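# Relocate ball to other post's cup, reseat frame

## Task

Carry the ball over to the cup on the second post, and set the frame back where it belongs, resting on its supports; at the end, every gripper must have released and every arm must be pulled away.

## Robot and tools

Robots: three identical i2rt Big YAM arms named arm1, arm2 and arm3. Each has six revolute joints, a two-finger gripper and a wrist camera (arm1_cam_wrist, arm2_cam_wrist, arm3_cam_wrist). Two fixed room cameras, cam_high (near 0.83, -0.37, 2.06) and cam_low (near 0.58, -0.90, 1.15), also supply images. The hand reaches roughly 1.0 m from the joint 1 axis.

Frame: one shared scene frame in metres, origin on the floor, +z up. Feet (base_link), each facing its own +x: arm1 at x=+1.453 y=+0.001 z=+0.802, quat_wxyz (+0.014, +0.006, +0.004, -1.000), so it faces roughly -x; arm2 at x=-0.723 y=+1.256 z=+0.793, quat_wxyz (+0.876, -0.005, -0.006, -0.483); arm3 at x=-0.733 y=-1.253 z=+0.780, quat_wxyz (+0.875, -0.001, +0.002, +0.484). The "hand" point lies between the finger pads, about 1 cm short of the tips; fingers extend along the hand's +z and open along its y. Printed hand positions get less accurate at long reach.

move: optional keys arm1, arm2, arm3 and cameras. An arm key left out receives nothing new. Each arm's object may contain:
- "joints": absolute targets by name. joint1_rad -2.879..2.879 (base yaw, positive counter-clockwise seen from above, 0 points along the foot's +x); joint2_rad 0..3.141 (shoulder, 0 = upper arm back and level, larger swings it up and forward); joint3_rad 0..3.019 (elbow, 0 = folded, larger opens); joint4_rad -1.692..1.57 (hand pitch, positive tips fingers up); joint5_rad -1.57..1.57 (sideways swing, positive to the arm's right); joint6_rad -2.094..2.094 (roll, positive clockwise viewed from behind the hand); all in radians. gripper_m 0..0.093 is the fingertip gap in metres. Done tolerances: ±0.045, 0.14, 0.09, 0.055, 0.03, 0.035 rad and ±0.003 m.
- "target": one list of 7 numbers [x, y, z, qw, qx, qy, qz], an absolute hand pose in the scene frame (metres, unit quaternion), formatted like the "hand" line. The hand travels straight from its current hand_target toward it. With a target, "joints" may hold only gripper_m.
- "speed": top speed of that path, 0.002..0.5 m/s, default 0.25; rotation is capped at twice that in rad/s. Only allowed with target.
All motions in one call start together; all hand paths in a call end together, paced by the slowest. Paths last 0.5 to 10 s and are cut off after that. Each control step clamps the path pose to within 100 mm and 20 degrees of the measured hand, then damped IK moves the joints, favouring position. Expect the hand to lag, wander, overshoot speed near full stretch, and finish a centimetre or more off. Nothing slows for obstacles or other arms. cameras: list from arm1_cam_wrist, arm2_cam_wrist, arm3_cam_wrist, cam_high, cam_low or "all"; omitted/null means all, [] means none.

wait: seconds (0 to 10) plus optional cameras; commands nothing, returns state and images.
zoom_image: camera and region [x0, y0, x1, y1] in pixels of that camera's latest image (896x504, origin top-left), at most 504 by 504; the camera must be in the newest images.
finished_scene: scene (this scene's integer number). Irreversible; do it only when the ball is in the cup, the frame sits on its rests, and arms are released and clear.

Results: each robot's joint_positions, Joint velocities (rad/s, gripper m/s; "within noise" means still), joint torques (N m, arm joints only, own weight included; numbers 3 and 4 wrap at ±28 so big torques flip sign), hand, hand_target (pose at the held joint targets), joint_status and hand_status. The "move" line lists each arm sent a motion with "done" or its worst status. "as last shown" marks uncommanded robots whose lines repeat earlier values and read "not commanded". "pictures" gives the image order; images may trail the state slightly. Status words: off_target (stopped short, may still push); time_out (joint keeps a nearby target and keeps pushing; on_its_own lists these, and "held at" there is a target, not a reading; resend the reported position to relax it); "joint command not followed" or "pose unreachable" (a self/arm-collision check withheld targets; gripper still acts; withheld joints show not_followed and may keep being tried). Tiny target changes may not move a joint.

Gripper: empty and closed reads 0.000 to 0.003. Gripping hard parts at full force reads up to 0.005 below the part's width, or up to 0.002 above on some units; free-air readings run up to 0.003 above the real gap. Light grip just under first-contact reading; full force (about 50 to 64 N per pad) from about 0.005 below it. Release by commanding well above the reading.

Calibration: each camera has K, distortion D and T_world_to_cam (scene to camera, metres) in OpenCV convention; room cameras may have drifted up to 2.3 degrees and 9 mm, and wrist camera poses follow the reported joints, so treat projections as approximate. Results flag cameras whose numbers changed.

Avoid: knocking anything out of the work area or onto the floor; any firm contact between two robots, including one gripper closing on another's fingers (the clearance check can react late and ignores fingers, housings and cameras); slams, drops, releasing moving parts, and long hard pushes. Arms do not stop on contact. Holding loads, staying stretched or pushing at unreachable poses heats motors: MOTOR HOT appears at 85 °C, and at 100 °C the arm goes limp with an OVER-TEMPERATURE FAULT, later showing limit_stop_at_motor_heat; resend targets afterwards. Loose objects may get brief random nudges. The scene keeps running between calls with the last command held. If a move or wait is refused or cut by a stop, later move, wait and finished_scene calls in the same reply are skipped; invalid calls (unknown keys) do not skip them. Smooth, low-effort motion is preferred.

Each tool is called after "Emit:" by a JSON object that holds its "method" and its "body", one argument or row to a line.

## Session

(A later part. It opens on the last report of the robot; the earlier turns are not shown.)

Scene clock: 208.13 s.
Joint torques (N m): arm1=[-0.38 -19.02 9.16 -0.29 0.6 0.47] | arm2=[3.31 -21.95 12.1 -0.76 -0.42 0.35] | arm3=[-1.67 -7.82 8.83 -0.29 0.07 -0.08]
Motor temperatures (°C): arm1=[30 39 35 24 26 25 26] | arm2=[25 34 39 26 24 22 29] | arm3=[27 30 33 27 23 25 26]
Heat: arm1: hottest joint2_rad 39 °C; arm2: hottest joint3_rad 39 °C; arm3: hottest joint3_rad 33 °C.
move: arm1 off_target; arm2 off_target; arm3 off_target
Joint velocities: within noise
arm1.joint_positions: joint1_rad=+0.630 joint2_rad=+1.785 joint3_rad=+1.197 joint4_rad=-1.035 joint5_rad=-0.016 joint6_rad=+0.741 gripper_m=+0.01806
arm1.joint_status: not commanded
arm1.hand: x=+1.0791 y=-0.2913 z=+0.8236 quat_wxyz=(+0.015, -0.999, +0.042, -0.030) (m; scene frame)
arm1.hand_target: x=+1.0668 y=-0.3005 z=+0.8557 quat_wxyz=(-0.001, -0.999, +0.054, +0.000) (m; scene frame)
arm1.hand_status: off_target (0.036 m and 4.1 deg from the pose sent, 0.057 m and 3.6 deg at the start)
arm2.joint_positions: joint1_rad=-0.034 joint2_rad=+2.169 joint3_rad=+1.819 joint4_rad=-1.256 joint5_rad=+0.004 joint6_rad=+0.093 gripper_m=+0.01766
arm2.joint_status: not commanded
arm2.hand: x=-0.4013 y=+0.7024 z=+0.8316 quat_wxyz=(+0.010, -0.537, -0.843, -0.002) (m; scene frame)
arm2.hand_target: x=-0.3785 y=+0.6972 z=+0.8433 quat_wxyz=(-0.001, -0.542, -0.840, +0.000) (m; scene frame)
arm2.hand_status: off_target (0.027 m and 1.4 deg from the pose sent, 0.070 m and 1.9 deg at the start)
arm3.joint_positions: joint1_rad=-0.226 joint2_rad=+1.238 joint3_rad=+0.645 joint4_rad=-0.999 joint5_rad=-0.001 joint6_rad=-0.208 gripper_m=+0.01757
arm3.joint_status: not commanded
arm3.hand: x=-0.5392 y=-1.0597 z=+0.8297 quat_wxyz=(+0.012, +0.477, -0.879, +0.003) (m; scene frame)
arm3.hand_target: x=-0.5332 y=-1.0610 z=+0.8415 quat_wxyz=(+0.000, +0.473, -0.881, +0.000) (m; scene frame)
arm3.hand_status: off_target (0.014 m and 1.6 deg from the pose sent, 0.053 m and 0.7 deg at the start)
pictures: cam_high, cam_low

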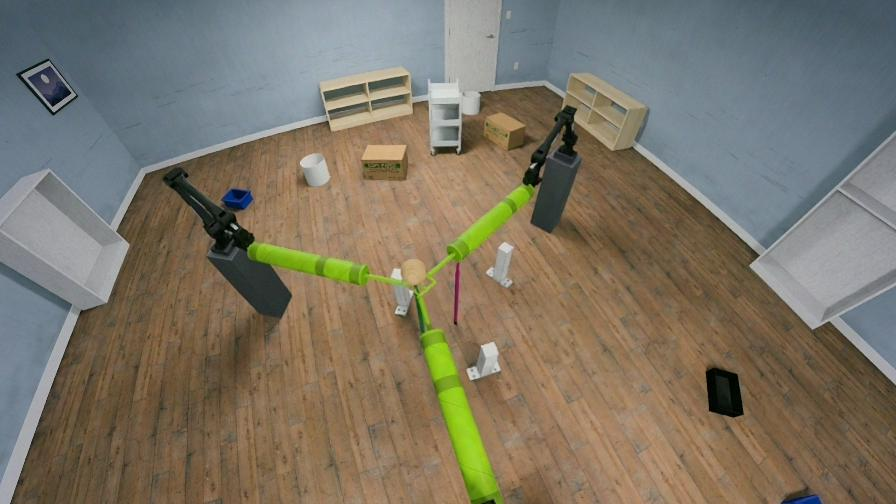

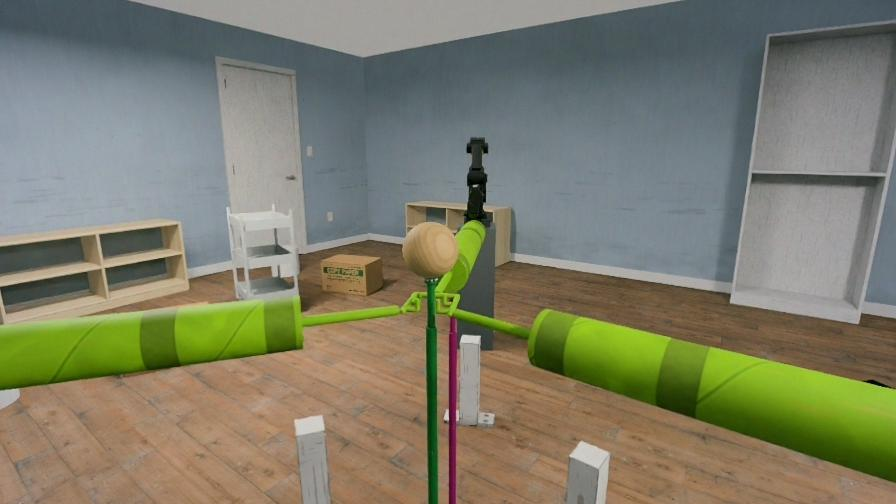

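Emit:
{"method": "move", "body": {
  "arm1": {"target":[1.066,-0.301,0.956,0,0.9985,-0.054,0],"speed":0.06},
  "arm2": {"target":[-0.378,0.696,0.942,0,0.543,0.84,0],"speed":0.06},
  "arm3": {"target":[-0.533,-1.061,0.942,0,0.4725,-0.881,0],"speed":0.06},
  "cameras": ["cam_high","cam_low"]
}}

Emit:
{"method": "zoom_image", "body": {
  "camera": "cam_low",
  "region": [380, 200, 480, 300]
}}

Emit:
{"method": "zoom_image", "body": {
  "camera": "cam_high",
  "region": [360, 210, 480, 310]
}}

Scene clock: 224.20 s.
Joint torques (N m): arm1=[-0.85 -18.55 12.46 -1.29 0.66 0.42] | arm2=[3.14 -26.81 12.64 -1.06 -0.58 0.32] | arm3=[-1.44 -7.47 13.07 -1.73 -0.03 -0.07]
Motor temperatures (°C): arm1=[30 39 36 24 26 25 26] | arm2=[25 35 40 26 24 22 29] | arm3=[27 30 33 27 23 25 27]
Heat: arm1: hottest joint2_rad 39 °C; arm2: hottest joint3_rad 40 °C; arm3: hottest joint3_rad 33 °C.
move: arm1 off_target; arm2 off_target; arm3 off_target
Joint velocities: within noise
arm1.joint_positions: joint1_rad=+0.636 joint2_rad=+1.681 joint3_rad=+1.312 joint4_rad=-1.258 joint5_rad=-0.017 joint6_rad=+0.747 gripper_m=+0.01806
arm1.joint_status: not commanded
arm1.hand: x=+1.0804 y=-0.2942 z=+0.9112 quat_wxyz=(+0.016, -0.998, +0.041, -0.032) (m; scene frame)
arm1.hand_target: x=+1.0676 y=-0.2998 z=+0.9551 quat_wxyz=(-0.001, -0.999, +0.054, +0.000) (m; scene frame)
arm1.hand_status: off_target (0.048 m and 4.4 deg from the pose sent, 0.133 m and 4.2 deg at the start)
arm2.joint_positions: joint1_rad=-0.035 joint2_rad=+2.169 joint3_rad=+1.975 joint4_rad=-1.471 joint5_rad=+0.007 joint6_rad=+0.094 gripper_m=+0.01766
arm2.joint_status: not commanded
arm2.hand: x=-0.4014 y=+0.7014 z=+0.8901 quat_wxyz=(+0.037, -0.538, -0.842, -0.014) (m; scene frame)
arm2.hand_target: x=-0.3799 y=+0.6985 z=+0.9415 quat_wxyz=(-0.001, -0.543, -0.840, -0.001) (m; scene frame)
arm2.hand_status: off_target (0.057 m and 4.6 deg from the pose sent, 0.113 m and 1.4 deg at the start)
arm3.joint_positions: joint1_rad=-0.229 joint2_rad=+1.116 joint3_rad=+0.795 joint4_rad=-1.278 joint5_rad=+0.002 joint6_rad=-0.209 gripper_m=+0.01757
arm3.joint_status: not commanded
arm3.hand: x=-0.5394 y=-1.0614 z=+0.9127 quat_wxyz=(+0.015, +0.476, -0.879, +0.006) (m; scene frame)
arm3.hand_target: x=-0.5335 y=-1.0612 z=+0.9404 quat_wxyz=(+0.000, +0.473, -0.881, +0.000) (m; scene frame)
arm3.hand_status: off_target (0.030 m and 1.9 deg from the pose sent, 0.112 m and 1.6 deg at the start)
pictures: cam_high, cam_low

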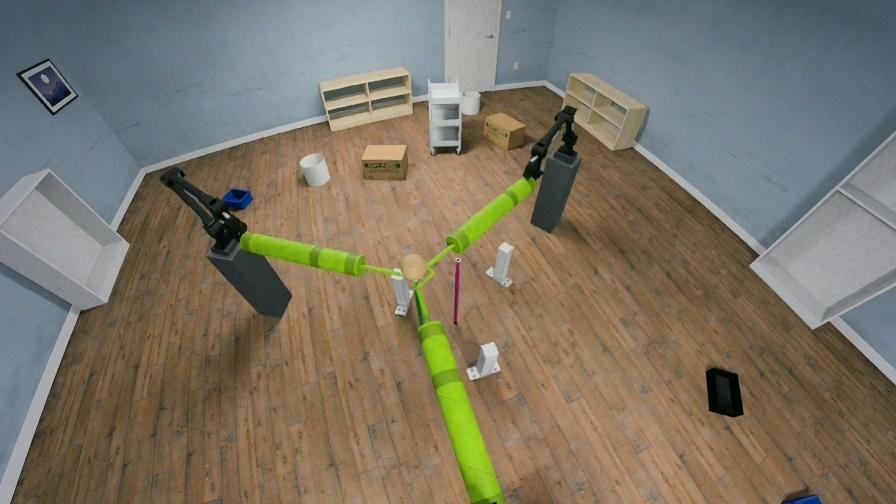

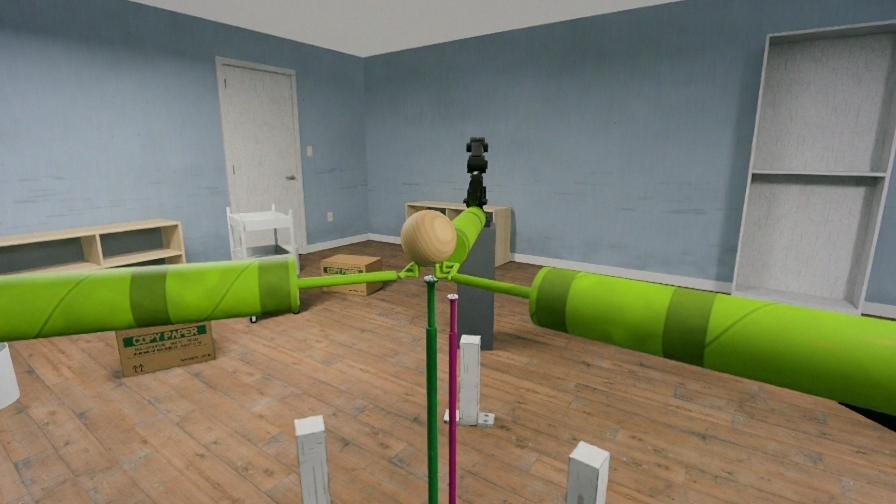

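Scaled by 5.040 from the camera's 896x504 image, which has a finer 1280x720 frame.

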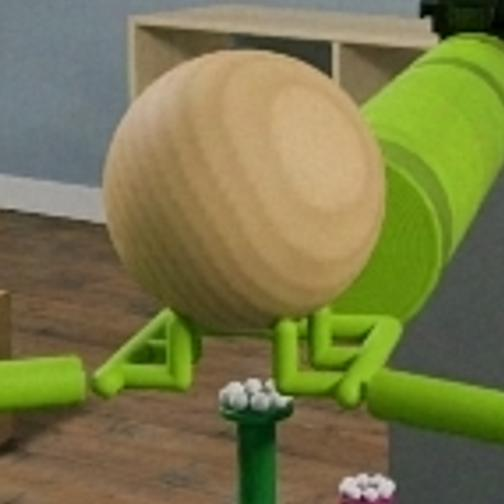

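Scaled by 4.200 from the camera's 896x504 image, which has a finer 1280x720 frame.

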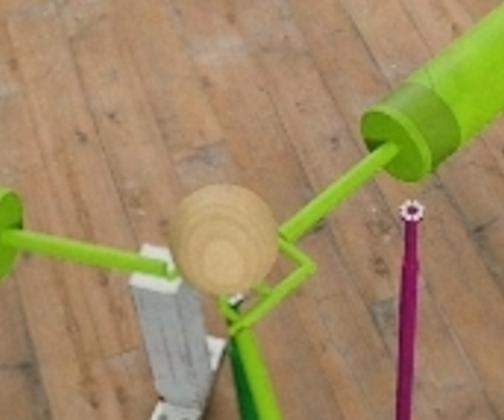

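Emit:
{"method": "move", "body": {
  "arm1": {"target":[1.066,-0.301,0.985,0,0.9985,-0.054,0],"speed":0.06},
  "arm2": {"target":[-0.385,0.696,0.980,0,0.543,0.84,0],"speed":0.06},
  "arm3": {"target":[-0.533,-1.061,0.968,0,0.4725,-0.881,0],"speed":0.06},
  "cameras": []
}}

Emit:
{"method": "move", "body": {
  "arm1": {"target":[0.951,-0.03,0.985,0,0.9985,-0.054,0],"speed":0.08},
  "arm2": {"target":[-0.50,0.967,0.962,0,0.543,0.84,0],"speed":0.08},
  "arm3": {"target":[-0.648,-0.79,0.968,0,0.4725,-0.881,0],"speed":0.08},
  "cameras": ["cam_high","cam_low"]
}}

Emit:
{"method": "zoom_image", "body": {
  "camera": "cam_low",
  "region": [400, 200, 500, 300]
}}

Emit:
{"method": "zoom_image", "body": {
  "camera": "cam_high",
  "region": [400, 180, 520, 280]
}}

Scene clock: 235.50 s.
Joint torques (N m): arm1=[-0.85 -18.73 12.9 -1.36 0.66 0.42] | arm2=[2.61 -27.52 12.88 -1.13 -0.56 0.23] | arm3=[-1.38 -7.47 13.67 -1.57 -0.02 -0.07]
Motor temperatures (°C): arm1=[30 37 39 24 26 25 27] | arm2=[25 38 42 26 24 22 29] | arm3=[27 30 36 27 23 25 27]
Heat: arm1: hottest joint3_rad 39 °C; arm2: hottest joint3_rad 42 °C; arm3: hottest joint3_rad 36 °C.
move: arm1 off_target; arm2 off_target; arm3 off_target
Joint velocities: within noise
arm1.joint_positions: joint1_rad=+0.636 joint2_rad=+1.664 joint3_rad=+1.362 joint4_rad=-1.334 joint5_rad=-0.018 joint6_rad=+0.747 gripper_m=+0.01806
arm1.joint_status: not commanded
arm1.hand: x=+1.0800 y=-0.2946 z=+0.9372 quat_wxyz=(+0.019, -0.998, +0.041, -0.036) (m; scene frame)
arm1.hand_target: x=+1.0680 y=-0.2996 z=+0.9842 quat_wxyz=(-0.001, -0.999, +0.054, +0.000) (m; scene frame)
arm1.hand_status: off_target (0.050 m and 4.9 deg from the pose sent, 0.076 m and 4.4 deg at the start)
arm2.joint_positions: joint1_rad=-0.037 joint2_rad=+2.161 joint3_rad=+2.044 joint4_rad=-1.559 joint5_rad=+0.007 joint6_rad=+0.094 gripper_m=+0.01766
arm2.joint_status: not commanded
arm2.hand: x=-0.4032 y=+0.7016 z=+0.9212 quat_wxyz=(+0.042, -0.538, -0.841, -0.017) (m; scene frame)
arm2.hand_target: x=-0.3871 y=+0.6990 z=+0.9792 quat_wxyz=(-0.001, -0.543, -0.840, +0.000) (m; scene frame)
arm2.hand_status: off_target (0.062 m and 5.2 deg from the pose sent, 0.092 m and 4.6 deg at the start)
arm3.joint_positions: joint1_rad=-0.229 joint2_rad=+1.100 joint3_rad=+0.847 joint4_rad=-1.355 joint5_rad=+0.002 joint6_rad=-0.209 gripper_m=+0.01757
arm3.joint_status: not commanded
arm3.hand: x=-0.5399 y=-1.0619 z=+0.9360 quat_wxyz=(+0.020, +0.476, -0.879, +0.007) (m; scene frame)
arm3.hand_target: x=-0.5336 y=-1.0613 z=+0.9664 quat_wxyz=(+0.000, +0.473, -0.881, +0.000) (m; scene frame)
arm3.hand_status: off_target (0.033 m and 2.4 deg from the pose sent, 0.056 m and 1.9 deg at the start)
pictures: none
No camera images: "cameras" was empty.

Scene clock: 239.80 s.
Joint torques (N m): arm1=[-2.26 -16.56 13.46 -0.57 -0.01 0.24] | arm2=[2.96 -15.27 7.5 -0.05 -0.34 0.33] | arm3=[0.67 -12.28 14.02 -1.16 0 0.2]
Motor temperatures (°C): arm1=[30 37 39 24 26 25 27] | arm2=[25 38 41 26 24 22 29] | arm3=[27 30 37 27 23 25 27]
Heat: arm1: hottest joint3_rad 39 °C; arm2: hottest joint3_rad 41 °C; arm3: hottest joint3_rad 37 °C.
move: arm1 off_target; arm2 off_target; arm3 off_target
Joint velocities: within noise
arm1.joint_positions: joint1_rad=+0.044 joint2_rad=+1.670 joint3_rad=+1.399 joint4_rad=-1.357 joint5_rad=-0.007 joint6_rad=+0.158 gripper_m=+0.01806
arm1.joint_status: not commanded
arm1.hand: x=+0.9713 y=-0.0363 z=+0.9491 quat_wxyz=(+0.004, -0.998, +0.043, -0.034) (m; scene frame)
arm1.hand_target: x=+0.9533 y=-0.0300 z=+0.9848 quat_wxyz=(+0.000, -0.999, +0.054, +0.000) (m; scene frame)
arm1.hand_status: off_target (0.042 m and 4.1 deg from the pose sent, 0.298 m and 4.9 deg at the start)
arm2.joint_positions: joint1_rad=+0.070 joint2_rad=+1.401 joint3_rad=+1.067 joint4_rad=-1.305 joint5_rad=+0.000 joint6_rad=+0.196 gripper_m=+0.01766
arm2.joint_status: not commanded
arm2.hand: x=-0.5066 y=+0.9607 z=+0.9434 quat_wxyz=(+0.026, -0.537, -0.843, -0.008) (m; scene frame)
arm2.hand_target: x=-0.5004 y=+0.9669 z=+0.9614 quat_wxyz=(+0.000, -0.543, -0.840, -0.001) (m; scene frame)
arm2.hand_status: off_target (0.021 m and 3.2 deg from the pose sent, 0.285 m and 5.3 deg at the start)
arm3.joint_positions: joint1_rad=+0.372 joint2_rad=+1.588 joint3_rad=+1.325 joint4_rad=-1.334 joint5_rad=+0.004 joint6_rad=+0.391 gripper_m=+0.01757
arm3.joint_status: not commanded
arm3.hand: x=-0.6463 y=-0.8022 z=+0.9407 quat_wxyz=(+0.009, +0.476, -0.879, +0.012) (m; scene frame)
arm3.hand_target: x=-0.6482 y=-0.7911 z=+0.9677 quat_wxyz=(+0.000, +0.473, -0.881, -0.001) (m; scene frame)
arm3.hand_status: off_target (0.030 m and 1.8 deg from the pose sent, 0.294 m and 2.4 deg at the start)
pictures: cam_high, cam_low

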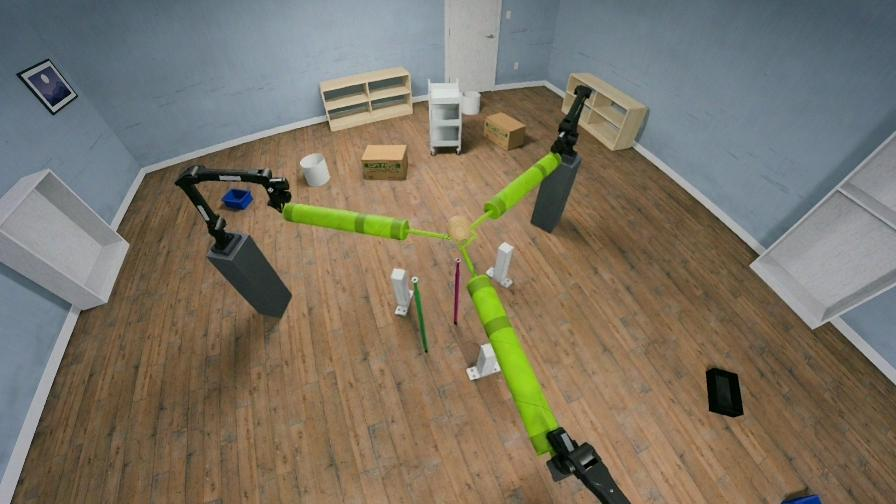

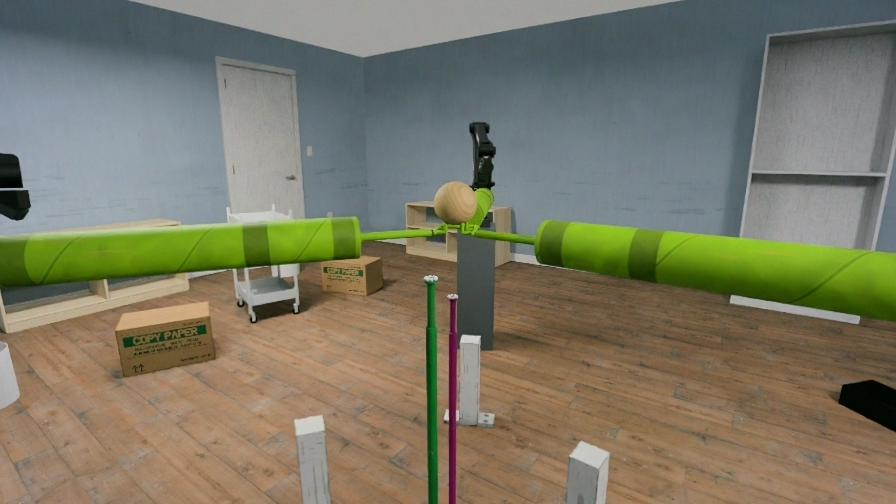

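Scaled by 5.040 from the camera's 896x504 image, which has a finer 1280x720 frame.

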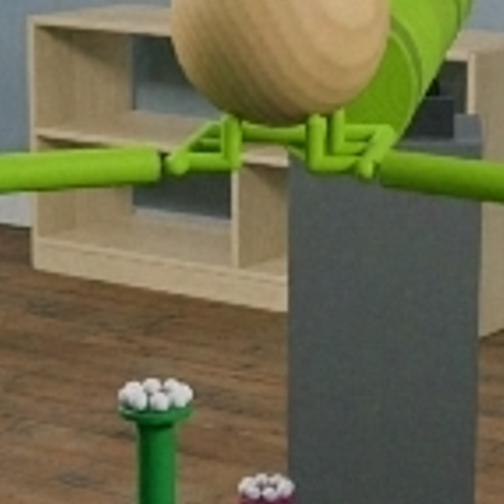

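Scaled by 4.200 from the camera's 896x504 image, which has a finer 1280x720 frame.

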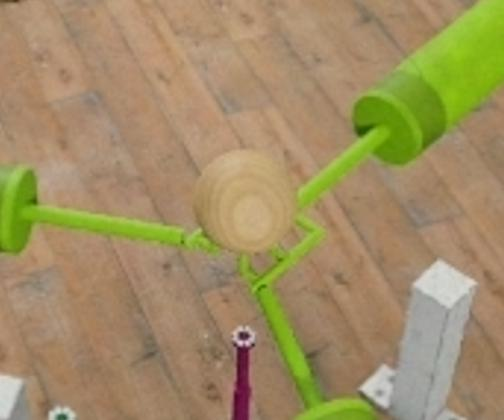

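Emit:
{"method": "move", "body": {
  "arm1": {"target":[0.943,-0.018,0.80,0,0.9985,-0.054,0],"speed":0.08},
  "arm2": {"target":[-0.51,0.979,0.788,0,0.543,0.84,0],"speed":0.08},
  "arm3": {"target":[-0.658,-0.778,0.795,0,0.4725,-0.881,0],"speed":0.08},
  "cameras": ["cam_high","cam_low"]
}}

Emit:
{"method": "zoom_image", "body": {
  "camera": "cam_low",
  "region": [400, 230, 500, 330]
}}

Emit:
{"method": "zoom_image", "body": {
  "camera": "cam_high",
  "region": [400, 200, 520, 300]
}}

Scene clock: 254.37 s.
Joint torques (N m): arm1=[-1.79 -18.84 7.5 0.46 -0.15 0.3] | arm2=[2.37 -11.63 5.16 0.35 -0.25 0.27] | arm3=[0.15 -13.63 8.62 0.4 0.24 0.13]
Motor temperatures (°C): arm1=[30 36 43 24 26 25 27] | arm2=[25 36 40 26 24 22 29] | arm3=[27 30 37 27 23 25 27]
Heat: arm1: hottest joint3_rad 43 °C; arm2: hottest joint3_rad 40 °C; arm3: hottest joint3_rad 37 °C.
move: arm1 off_target; arm2 done; arm3 off_target
Joint velocities: within noise
arm1.joint_positions: joint1_rad=+0.016 joint2_rad=+1.895 joint3_rad=+1.227 joint4_rad=-0.939 joint5_rad=-0.004 joint6_rad=+0.130 gripper_m=+0.01806
arm1.joint_status: not commanded
arm1.hand: x=+0.9554 y=-0.0217 z=+0.7815 quat_wxyz=(+0.004, -0.999, +0.043, -0.023) (m; scene frame)
arm1.hand_target: x=+0.9433 y=-0.0181 z=+0.8000 quat_wxyz=(+0.000, -0.999, +0.054, +0.000) (m; scene frame)
arm1.hand_status: off_target (0.023 m and 3.0 deg from the pose sent, 0.153 m and 4.1 deg at the start)
arm2.joint_positions: joint1_rad=+0.078 joint2_rad=+1.568 joint3_rad=+0.770 joint4_rad=-0.796 joint5_rad=-0.001 joint6_rad=+0.204 gripper_m=+0.01766
arm2.joint_status: not commanded
arm2.hand: x=-0.5143 y=+0.9757 z=+0.7887 quat_wxyz=(+0.004, -0.537, -0.844, +0.000) (m; scene frame)
arm2.hand_target: x=-0.5101 y=+0.9790 z=+0.7880 quat_wxyz=(+0.000, -0.543, -0.840, +0.000) (m; scene frame)
arm2.hand_status: done (0.005 m and 0.9 deg from the pose sent, 0.156 m and 3.2 deg at the start)
arm3.joint_positions: joint1_rad=+0.402 joint2_rad=+1.798 joint3_rad=+1.153 joint4_rad=-0.947 joint5_rad=-0.001 joint6_rad=+0.422 gripper_m=+0.01757
arm3.joint_status: not commanded
arm3.hand: x=-0.6588 y=-0.7857 z=+0.7866 quat_wxyz=(+0.009, +0.476, -0.879, +0.009) (m; scene frame)
arm3.hand_target: x=-0.6580 y=-0.7781 z=+0.7950 quat_wxyz=(+0.000, +0.473, -0.881, +0.000) (m; scene frame)
arm3.hand_status: off_target (0.011 m and 1.5 deg from the pose sent, 0.148 m and 1.8 deg at the start)
pictures: cam_high, cam_low

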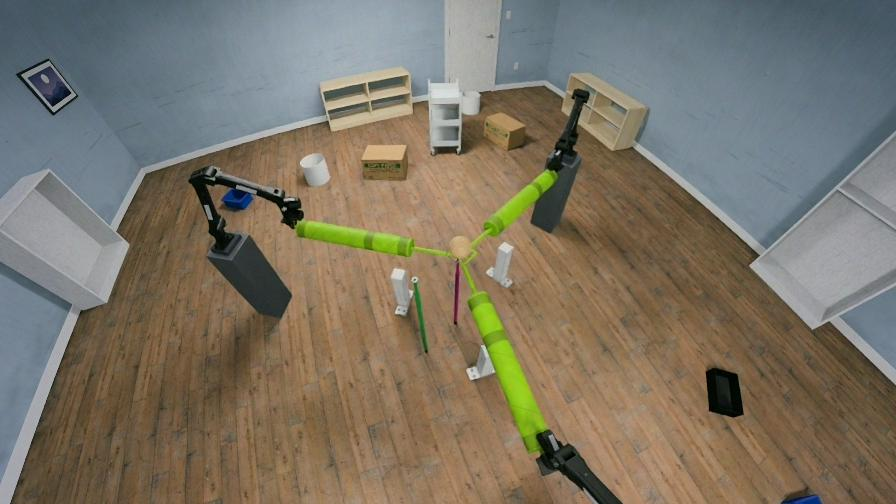

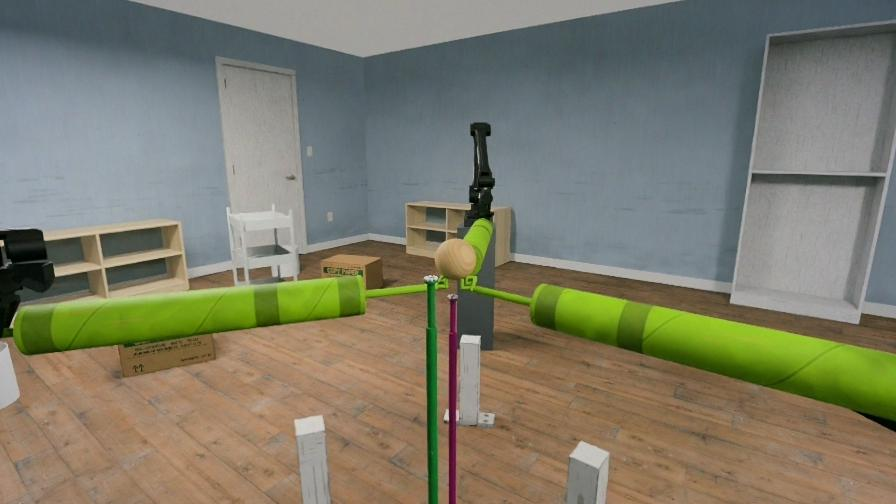

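Scaled by 5.040 from the camera's 896x504 image, which has a finer 1280x720 frame.

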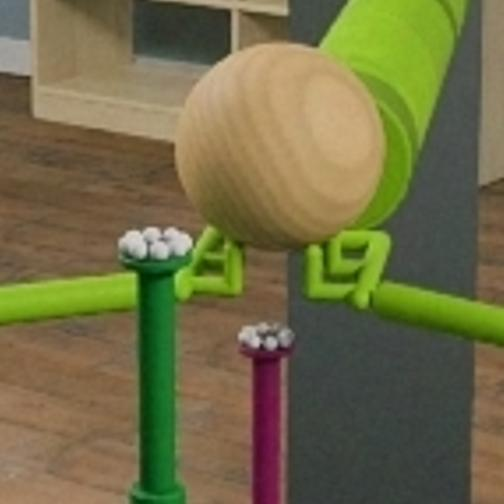

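Scaled by 4.200 from the camera's 896x504 image, which has a finer 1280x720 frame.

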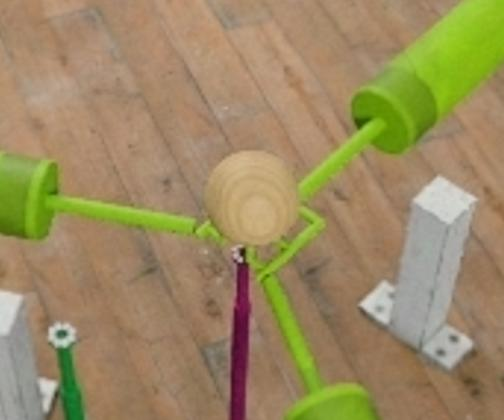

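Emit:
{"method": "move", "body": {
  "arm1": {"target":[0.942,-0.028,0.763,0,0.9985,-0.054,0],"speed":0.06},
  "arm2": {"target":[-0.511,0.968,0.750,0,0.543,0.84,0],"speed":0.06},
  "arm3": {"target":[-0.659,-0.788,0.757,0,0.4725,-0.881,0],"speed":0.06},
  "cameras": ["cam_high","cam_low"]
}}

Emit:
{"method": "zoom_image", "body": {
  "camera": "cam_low",
  "region": [400, 230, 500, 330]
}}

Emit:
{"method": "zoom_image", "body": {
  "camera": "cam_high",
  "region": [400, 200, 520, 300]
}}

Scene clock: 265.20 s.
Joint torques (N m): arm1=[-0.44 -18.67 6.95 0.47 -0.11 0.46] | arm2=[0.79 -12.16 4.79 0.5 -0.34 0.07] | arm3=[0.03 -13.45 7.39 0.34 0.11 0.11]
Motor temperatures (°C): arm1=[30 35 41 24 26 25 27] | arm2=[25 36 38 26 24 22 29] | arm3=[27 30 37 27 23 25 27]
Heat: arm1: hottest joint3_rad 41 °C; arm2: hottest joint3_rad 38 °C; arm3: hottest joint3_rad 37 °C.
move: arm1 off_target; arm2 done; arm3 done
Joint velocities: within noise
arm1.joint_positions: joint1_rad=+0.020 joint2_rad=+1.956 joint3_rad=+1.209 joint4_rad=-0.857 joint5_rad=-0.006 joint6_rad=+0.133 gripper_m=+0.01806
arm1.joint_status: not commanded
arm1.hand: x=+0.9547 y=-0.0236 z=+0.7465 quat_wxyz=(+0.003, -0.999, +0.042, -0.022) (m; scene frame)
arm1.hand_target: x=+0.9423 y=-0.0279 z=+0.7630 quat_wxyz=(+0.000, -0.999, +0.054, +0.000) (m; scene frame)
arm1.hand_status: off_target (0.021 m and 2.9 deg from the pose sent, 0.024 m and 3.0 deg at the start)
arm2.joint_positions: joint1_rad=+0.075 joint2_rad=+1.674 joint3_rad=+0.758 joint4_rad=-0.685 joint5_rad=+0.002 joint6_rad=+0.203 gripper_m=+0.01766
arm2.joint_status: not commanded
arm2.hand: x=-0.5129 y=+0.9709 z=+0.7502 quat_wxyz=(+0.008, -0.538, -0.843, +0.000) (m; scene frame)
arm2.hand_target: x=-0.5110 y=+0.9681 z=+0.7500 quat_wxyz=(+0.000, -0.543, -0.840, +0.000) (m; scene frame)
arm2.hand_status: done (0.004 m and 1.2 deg from the pose sent, 0.040 m and 0.9 deg at the start)
arm3.joint_positions: joint1_rad=+0.402 joint2_rad=+1.838 joint3_rad=+1.100 joint4_rad=-0.838 joint5_rad=+0.002 joint6_rad=+0.422 gripper_m=+0.01757
arm3.joint_status: not commanded
arm3.hand: x=-0.6590 y=-0.7905 z=+0.7527 quat_wxyz=(+0.003, +0.476, -0.879, +0.003) (m; scene frame)
arm3.hand_target: x=-0.6589 y=-0.7880 z=+0.7571 quat_wxyz=(+0.000, +0.473, -0.881, +0.000) (m; scene frame)
arm3.hand_status: done (0.005 m and 0.7 deg from the pose sent, 0.030 m and 1.5 deg at the start)
pictures: cam_high, cam_low

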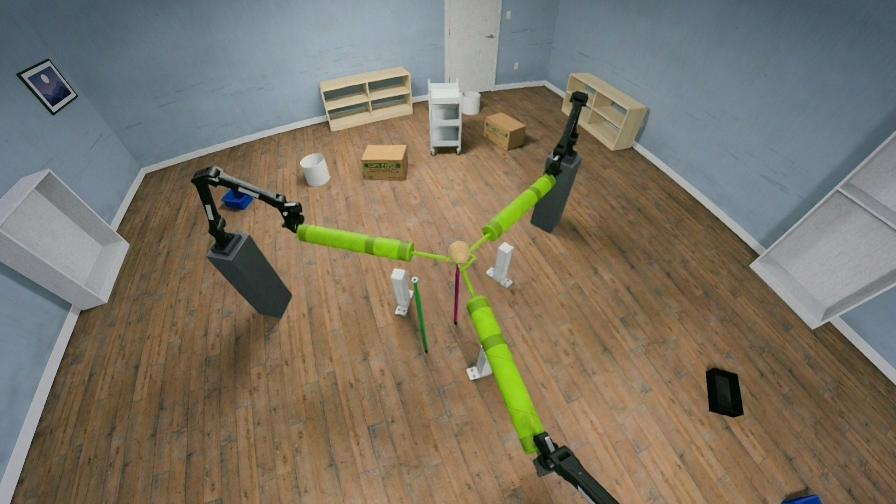

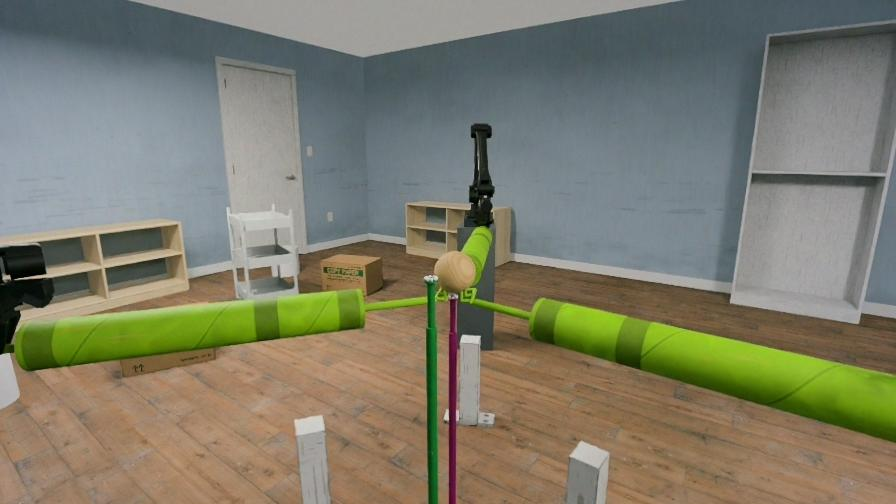

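Scaled by 5.040 from the camera's 896x504 image, which has a finer 1280x720 frame.

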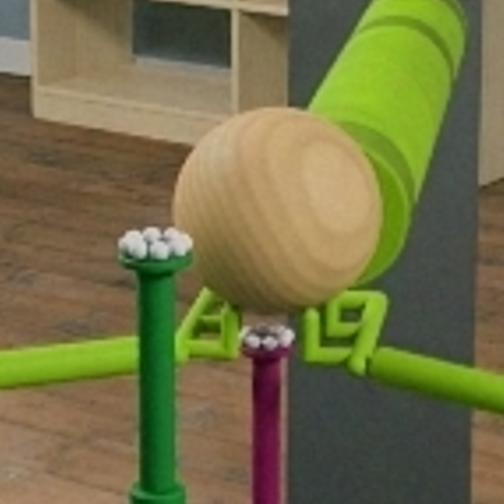

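Scaled by 4.200 from the camera's 896x504 image, which has a finer 1280x720 frame.

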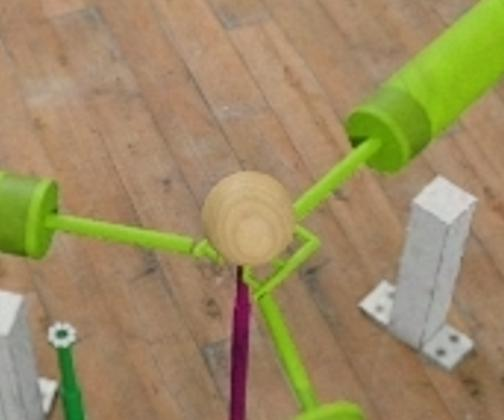

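Emit:
{"method": "move", "body": {
  "arm1": {"target":[0.939,-0.036,0.740,0,0.9985,-0.054,0],"speed":0.05},
  "arm2": {"target":[-0.513,0.960,0.727,0,0.543,0.84,0],"speed":0.05},
  "arm3": {"target":[-0.661,-0.794,0.733,0,0.4725,-0.881,0],"speed":0.05},
  "cameras": ["cam_high","cam_low"]
}}

Emit:
{"method": "zoom_image", "body": {
  "camera": "cam_low",
  "region": [400, 230, 500, 330]
}}

Emit:
{"method": "zoom_image", "body": {
  "camera": "cam_high",
  "region": [400, 200, 520, 300]
}}

Scene clock: 276.50 s.
Joint torques (N m): arm1=[-0.15 -18.49 6.83 0.62 -0.08 0.48] | arm2=[0.62 -12.1 4.64 0.57 -0.32 0.04] | arm3=[0.21 -12.98 6.99 0.49 0.1 0.12]
Motor temperatures (°C): arm1=[30 34 39 24 26 25 27] | arm2=[25 35 37 26 24 22 30] | arm3=[27 31 36 27 23 25 27]
Heat: arm1: hottest joint3_rad 39 °C; arm2: hottest joint3_rad 37 °C; arm3: hottest joint3_rad 36 °C.
move: arm1 off_target; arm2 done; arm3 done
Joint velocities: within noise
arm1.joint_positions: joint1_rad=+0.033 joint2_rad=+1.996 joint3_rad=+1.209 joint4_rad=-0.815 joint5_rad=-0.006 joint6_rad=+0.146 gripper_m=+0.01806
arm1.joint_status: not commanded
arm1.hand: x=+0.9525 y=-0.0303 z=+0.7269 quat_wxyz=(+0.003, -0.999, +0.042, -0.021) (m; scene frame)
arm1.hand_target: x=+0.9393 y=-0.0360 z=+0.7402 quat_wxyz=(+0.000, -0.999, +0.054, +0.000) (m; scene frame)
arm1.hand_status: off_target (0.020 m and 2.8 deg from the pose sent, 0.021 m and 2.9 deg at the start)
arm2.joint_positions: joint1_rad=+0.061 joint2_rad=+1.738 joint3_rad=+0.758 joint4_rad=-0.620 joint5_rad=+0.002 joint6_rad=+0.188 gripper_m=+0.01766
arm2.joint_status: not commanded
arm2.hand: x=-0.5148 y=+0.9643 z=+0.7286 quat_wxyz=(+0.007, -0.538, -0.843, +0.000) (m; scene frame)
arm2.hand_target: x=-0.5131 y=+0.9601 z=+0.7271 quat_wxyz=(+0.000, -0.543, -0.840, +0.000) (m; scene frame)
arm2.hand_status: done (0.005 m and 1.1 deg from the pose sent, 0.026 m and 1.1 deg at the start)
arm3.joint_positions: joint1_rad=+0.402 joint2_rad=+1.865 joint3_rad=+1.067 joint4_rad=-0.775 joint5_rad=+0.002 joint6_rad=+0.423 gripper_m=+0.01757
arm3.joint_status: not commanded
arm3.hand: x=-0.6601 y=-0.7967 z=+0.7316 quat_wxyz=(+0.002, +0.475, -0.880, +0.003) (m; scene frame)
arm3.hand_target: x=-0.6609 y=-0.7940 z=+0.7331 quat_wxyz=(+0.000, +0.473, -0.881, +0.000) (m; scene frame)
arm3.hand_status: done (0.003 m and 0.5 deg from the pose sent, 0.020 m and 0.7 deg at the start)
pictures: cam_high, cam_low

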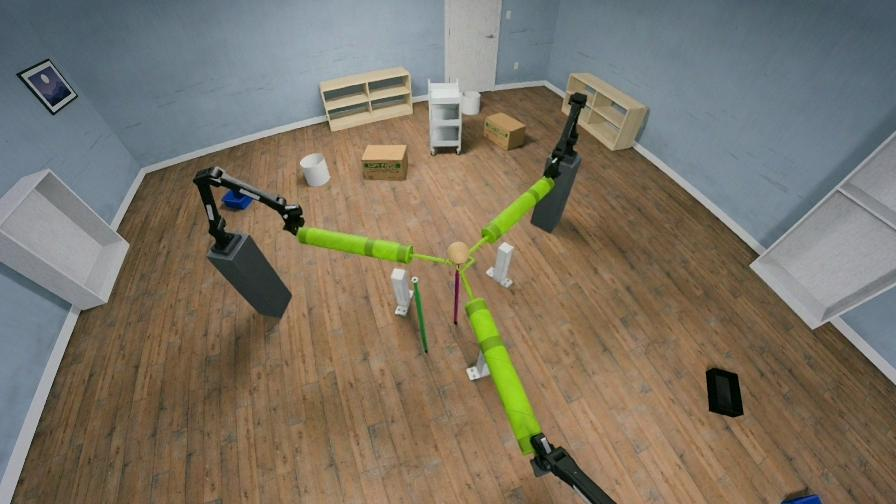

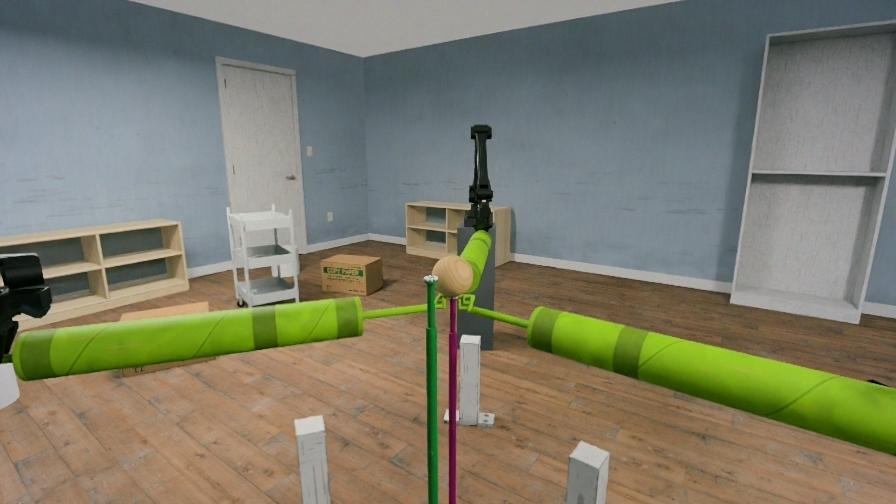

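Scaled by 5.040 from the camera's 896x504 image, which has a finer 1280x720 frame.

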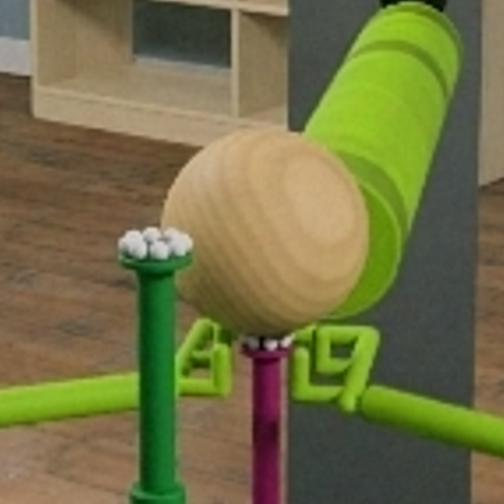

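Scaled by 4.200 from the camera's 896x504 image, which has a finer 1280x720 frame.

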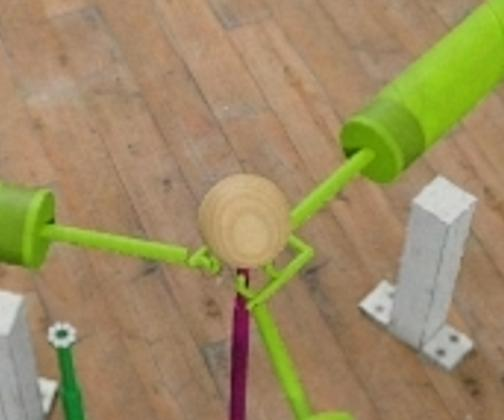

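Emit:
{"method": "move", "body": {
  "arm1": {"target":[0.939,-0.036,0.682,0,0.9985,-0.054,0],"speed":0.06},
  "arm2": {"target":[-0.513,0.960,0.668,0,0.543,0.84,0],"speed":0.06},
  "arm3": {"target":[-0.661,-0.794,0.675,0,0.4725,-0.881,0],"speed":0.06},
  "cameras": ["cam_high","cam_low"]
}}

Emit:
{"method": "zoom_image", "body": {
  "camera": "cam_low",
  "region": [400, 240, 500, 340]
}}

Emit:
{"method": "zoom_image", "body": {
  "camera": "cam_high",
  "region": [400, 200, 520, 300]
}}

Scene clock: 283.43 s.
Joint torques (N m): arm1=[-0.32 -19.49 5.71 0.62 -0.08 0.46] | arm2=[0.62 -13.04 3.15 0.65 -0.32 0.05] | arm3=[0.21 -13.51 6.02 0.61 0.11 0.12]
Motor temperatures (°C): arm1=[30 35 38 24 26 25 27] | arm2=[25 35 36 26 23 22 30] | arm3=[27 31 35 27 23 25 27]
Heat: arm1: hottest joint3_rad 38 °C; arm2: hottest joint3_rad 36 °C; arm3: hottest joint3_rad 35 °C.
move: arm1 off_target; arm2 done; arm3 done
Joint velocities: within noise
arm1.joint_positions: joint1_rad=+0.035 joint2_rad=+2.112 joint3_rad=+1.204 joint4_rad=-0.691 joint5_rad=-0.006 joint6_rad=+0.149 gripper_m=+0.01806
arm1.joint_status: not commanded
arm1.hand: x=+0.9520 y=-0.0310 z=+0.6691 quat_wxyz=(+0.003, -0.999, +0.042, -0.020) (m; scene frame)
arm1.hand_target: x=+0.9393 y=-0.0359 z=+0.6820 quat_wxyz=(+0.000, -0.999, +0.054, +0.000) (m; scene frame)
arm1.hand_status: off_target (0.019 m and 2.6 deg from the pose sent, 0.047 m and 2.8 deg at the start)
arm2.joint_positions: joint1_rad=+0.061 joint2_rad=+1.904 joint3_rad=+0.752 joint4_rad=-0.447 joint5_rad=+0.002 joint6_rad=+0.188 gripper_m=+0.01766
arm2.joint_status: not commanded
arm2.hand: x=-0.5140 y=+0.9629 z=+0.6703 quat_wxyz=(+0.007, -0.538, -0.843, +0.000) (m; scene frame)
arm2.hand_target: x=-0.5130 y=+0.9601 z=+0.6681 quat_wxyz=(+0.000, -0.543, -0.840, +0.000) (m; scene frame)
arm2.hand_status: done (0.004 m and 1.1 deg from the pose sent, 0.061 m and 1.1 deg at the start)
arm3.joint_positions: joint1_rad=+0.402 joint2_rad=+1.987 joint3_rad=+1.050 joint4_rad=-0.640 joint5_rad=+0.002 joint6_rad=+0.423 gripper_m=+0.01757
arm3.joint_status: not commanded
arm3.hand: x=-0.6604 y=-0.7978 z=+0.6735 quat_wxyz=(+0.003, +0.475, -0.880, +0.004) (m; scene frame)
arm3.hand_target: x=-0.6610 y=-0.7940 z=+0.6750 quat_wxyz=(+0.000, +0.473, -0.881, +0.000) (m; scene frame)
arm3.hand_status: done (0.004 m and 0.7 deg from the pose sent, 0.057 m and 0.5 deg at the start)
pictures: cam_high, cam_low

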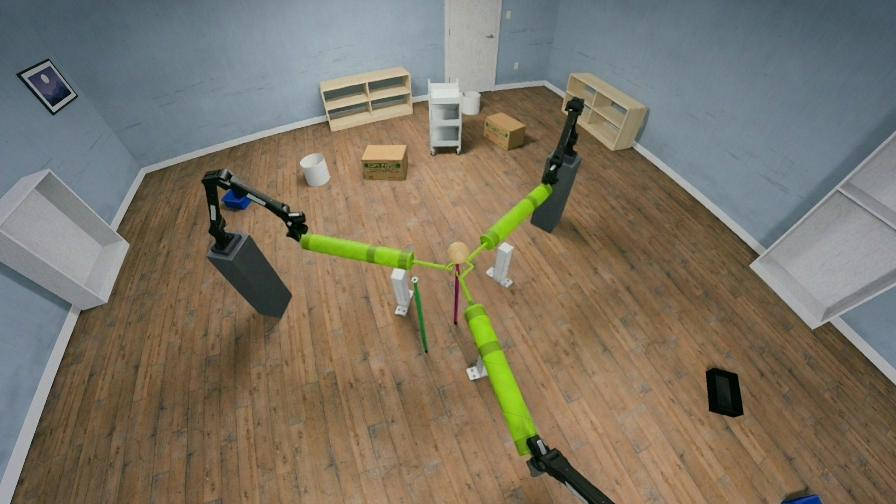

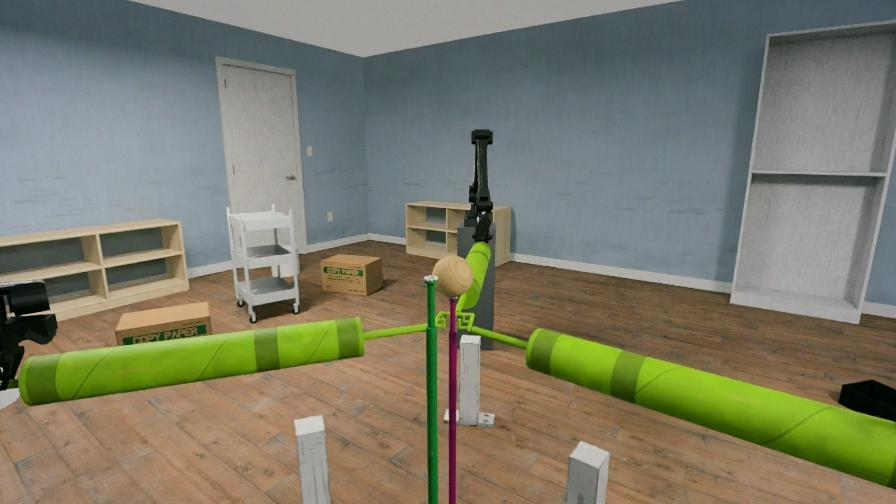

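Scaled by 5.040 from the camera's 896x504 image, which has a finer 1280x720 frame.

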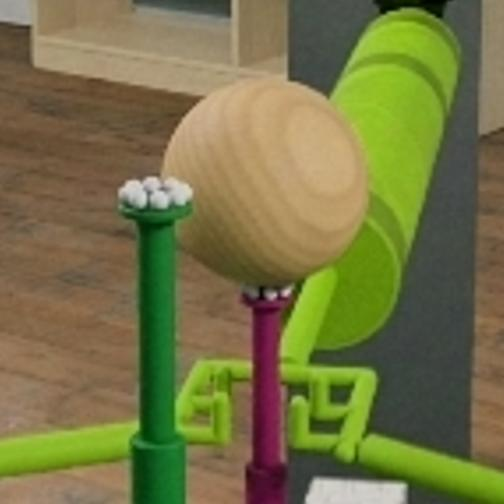

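Scaled by 4.200 from the camera's 896x504 image, which has a finer 1280x720 frame.

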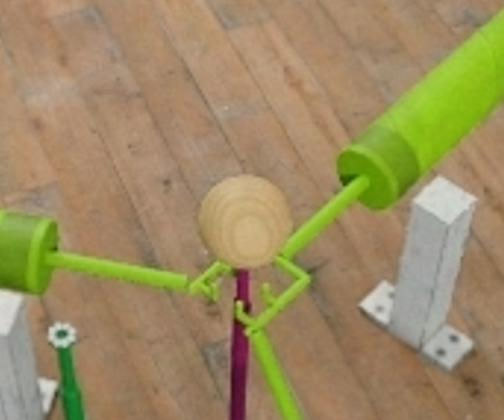

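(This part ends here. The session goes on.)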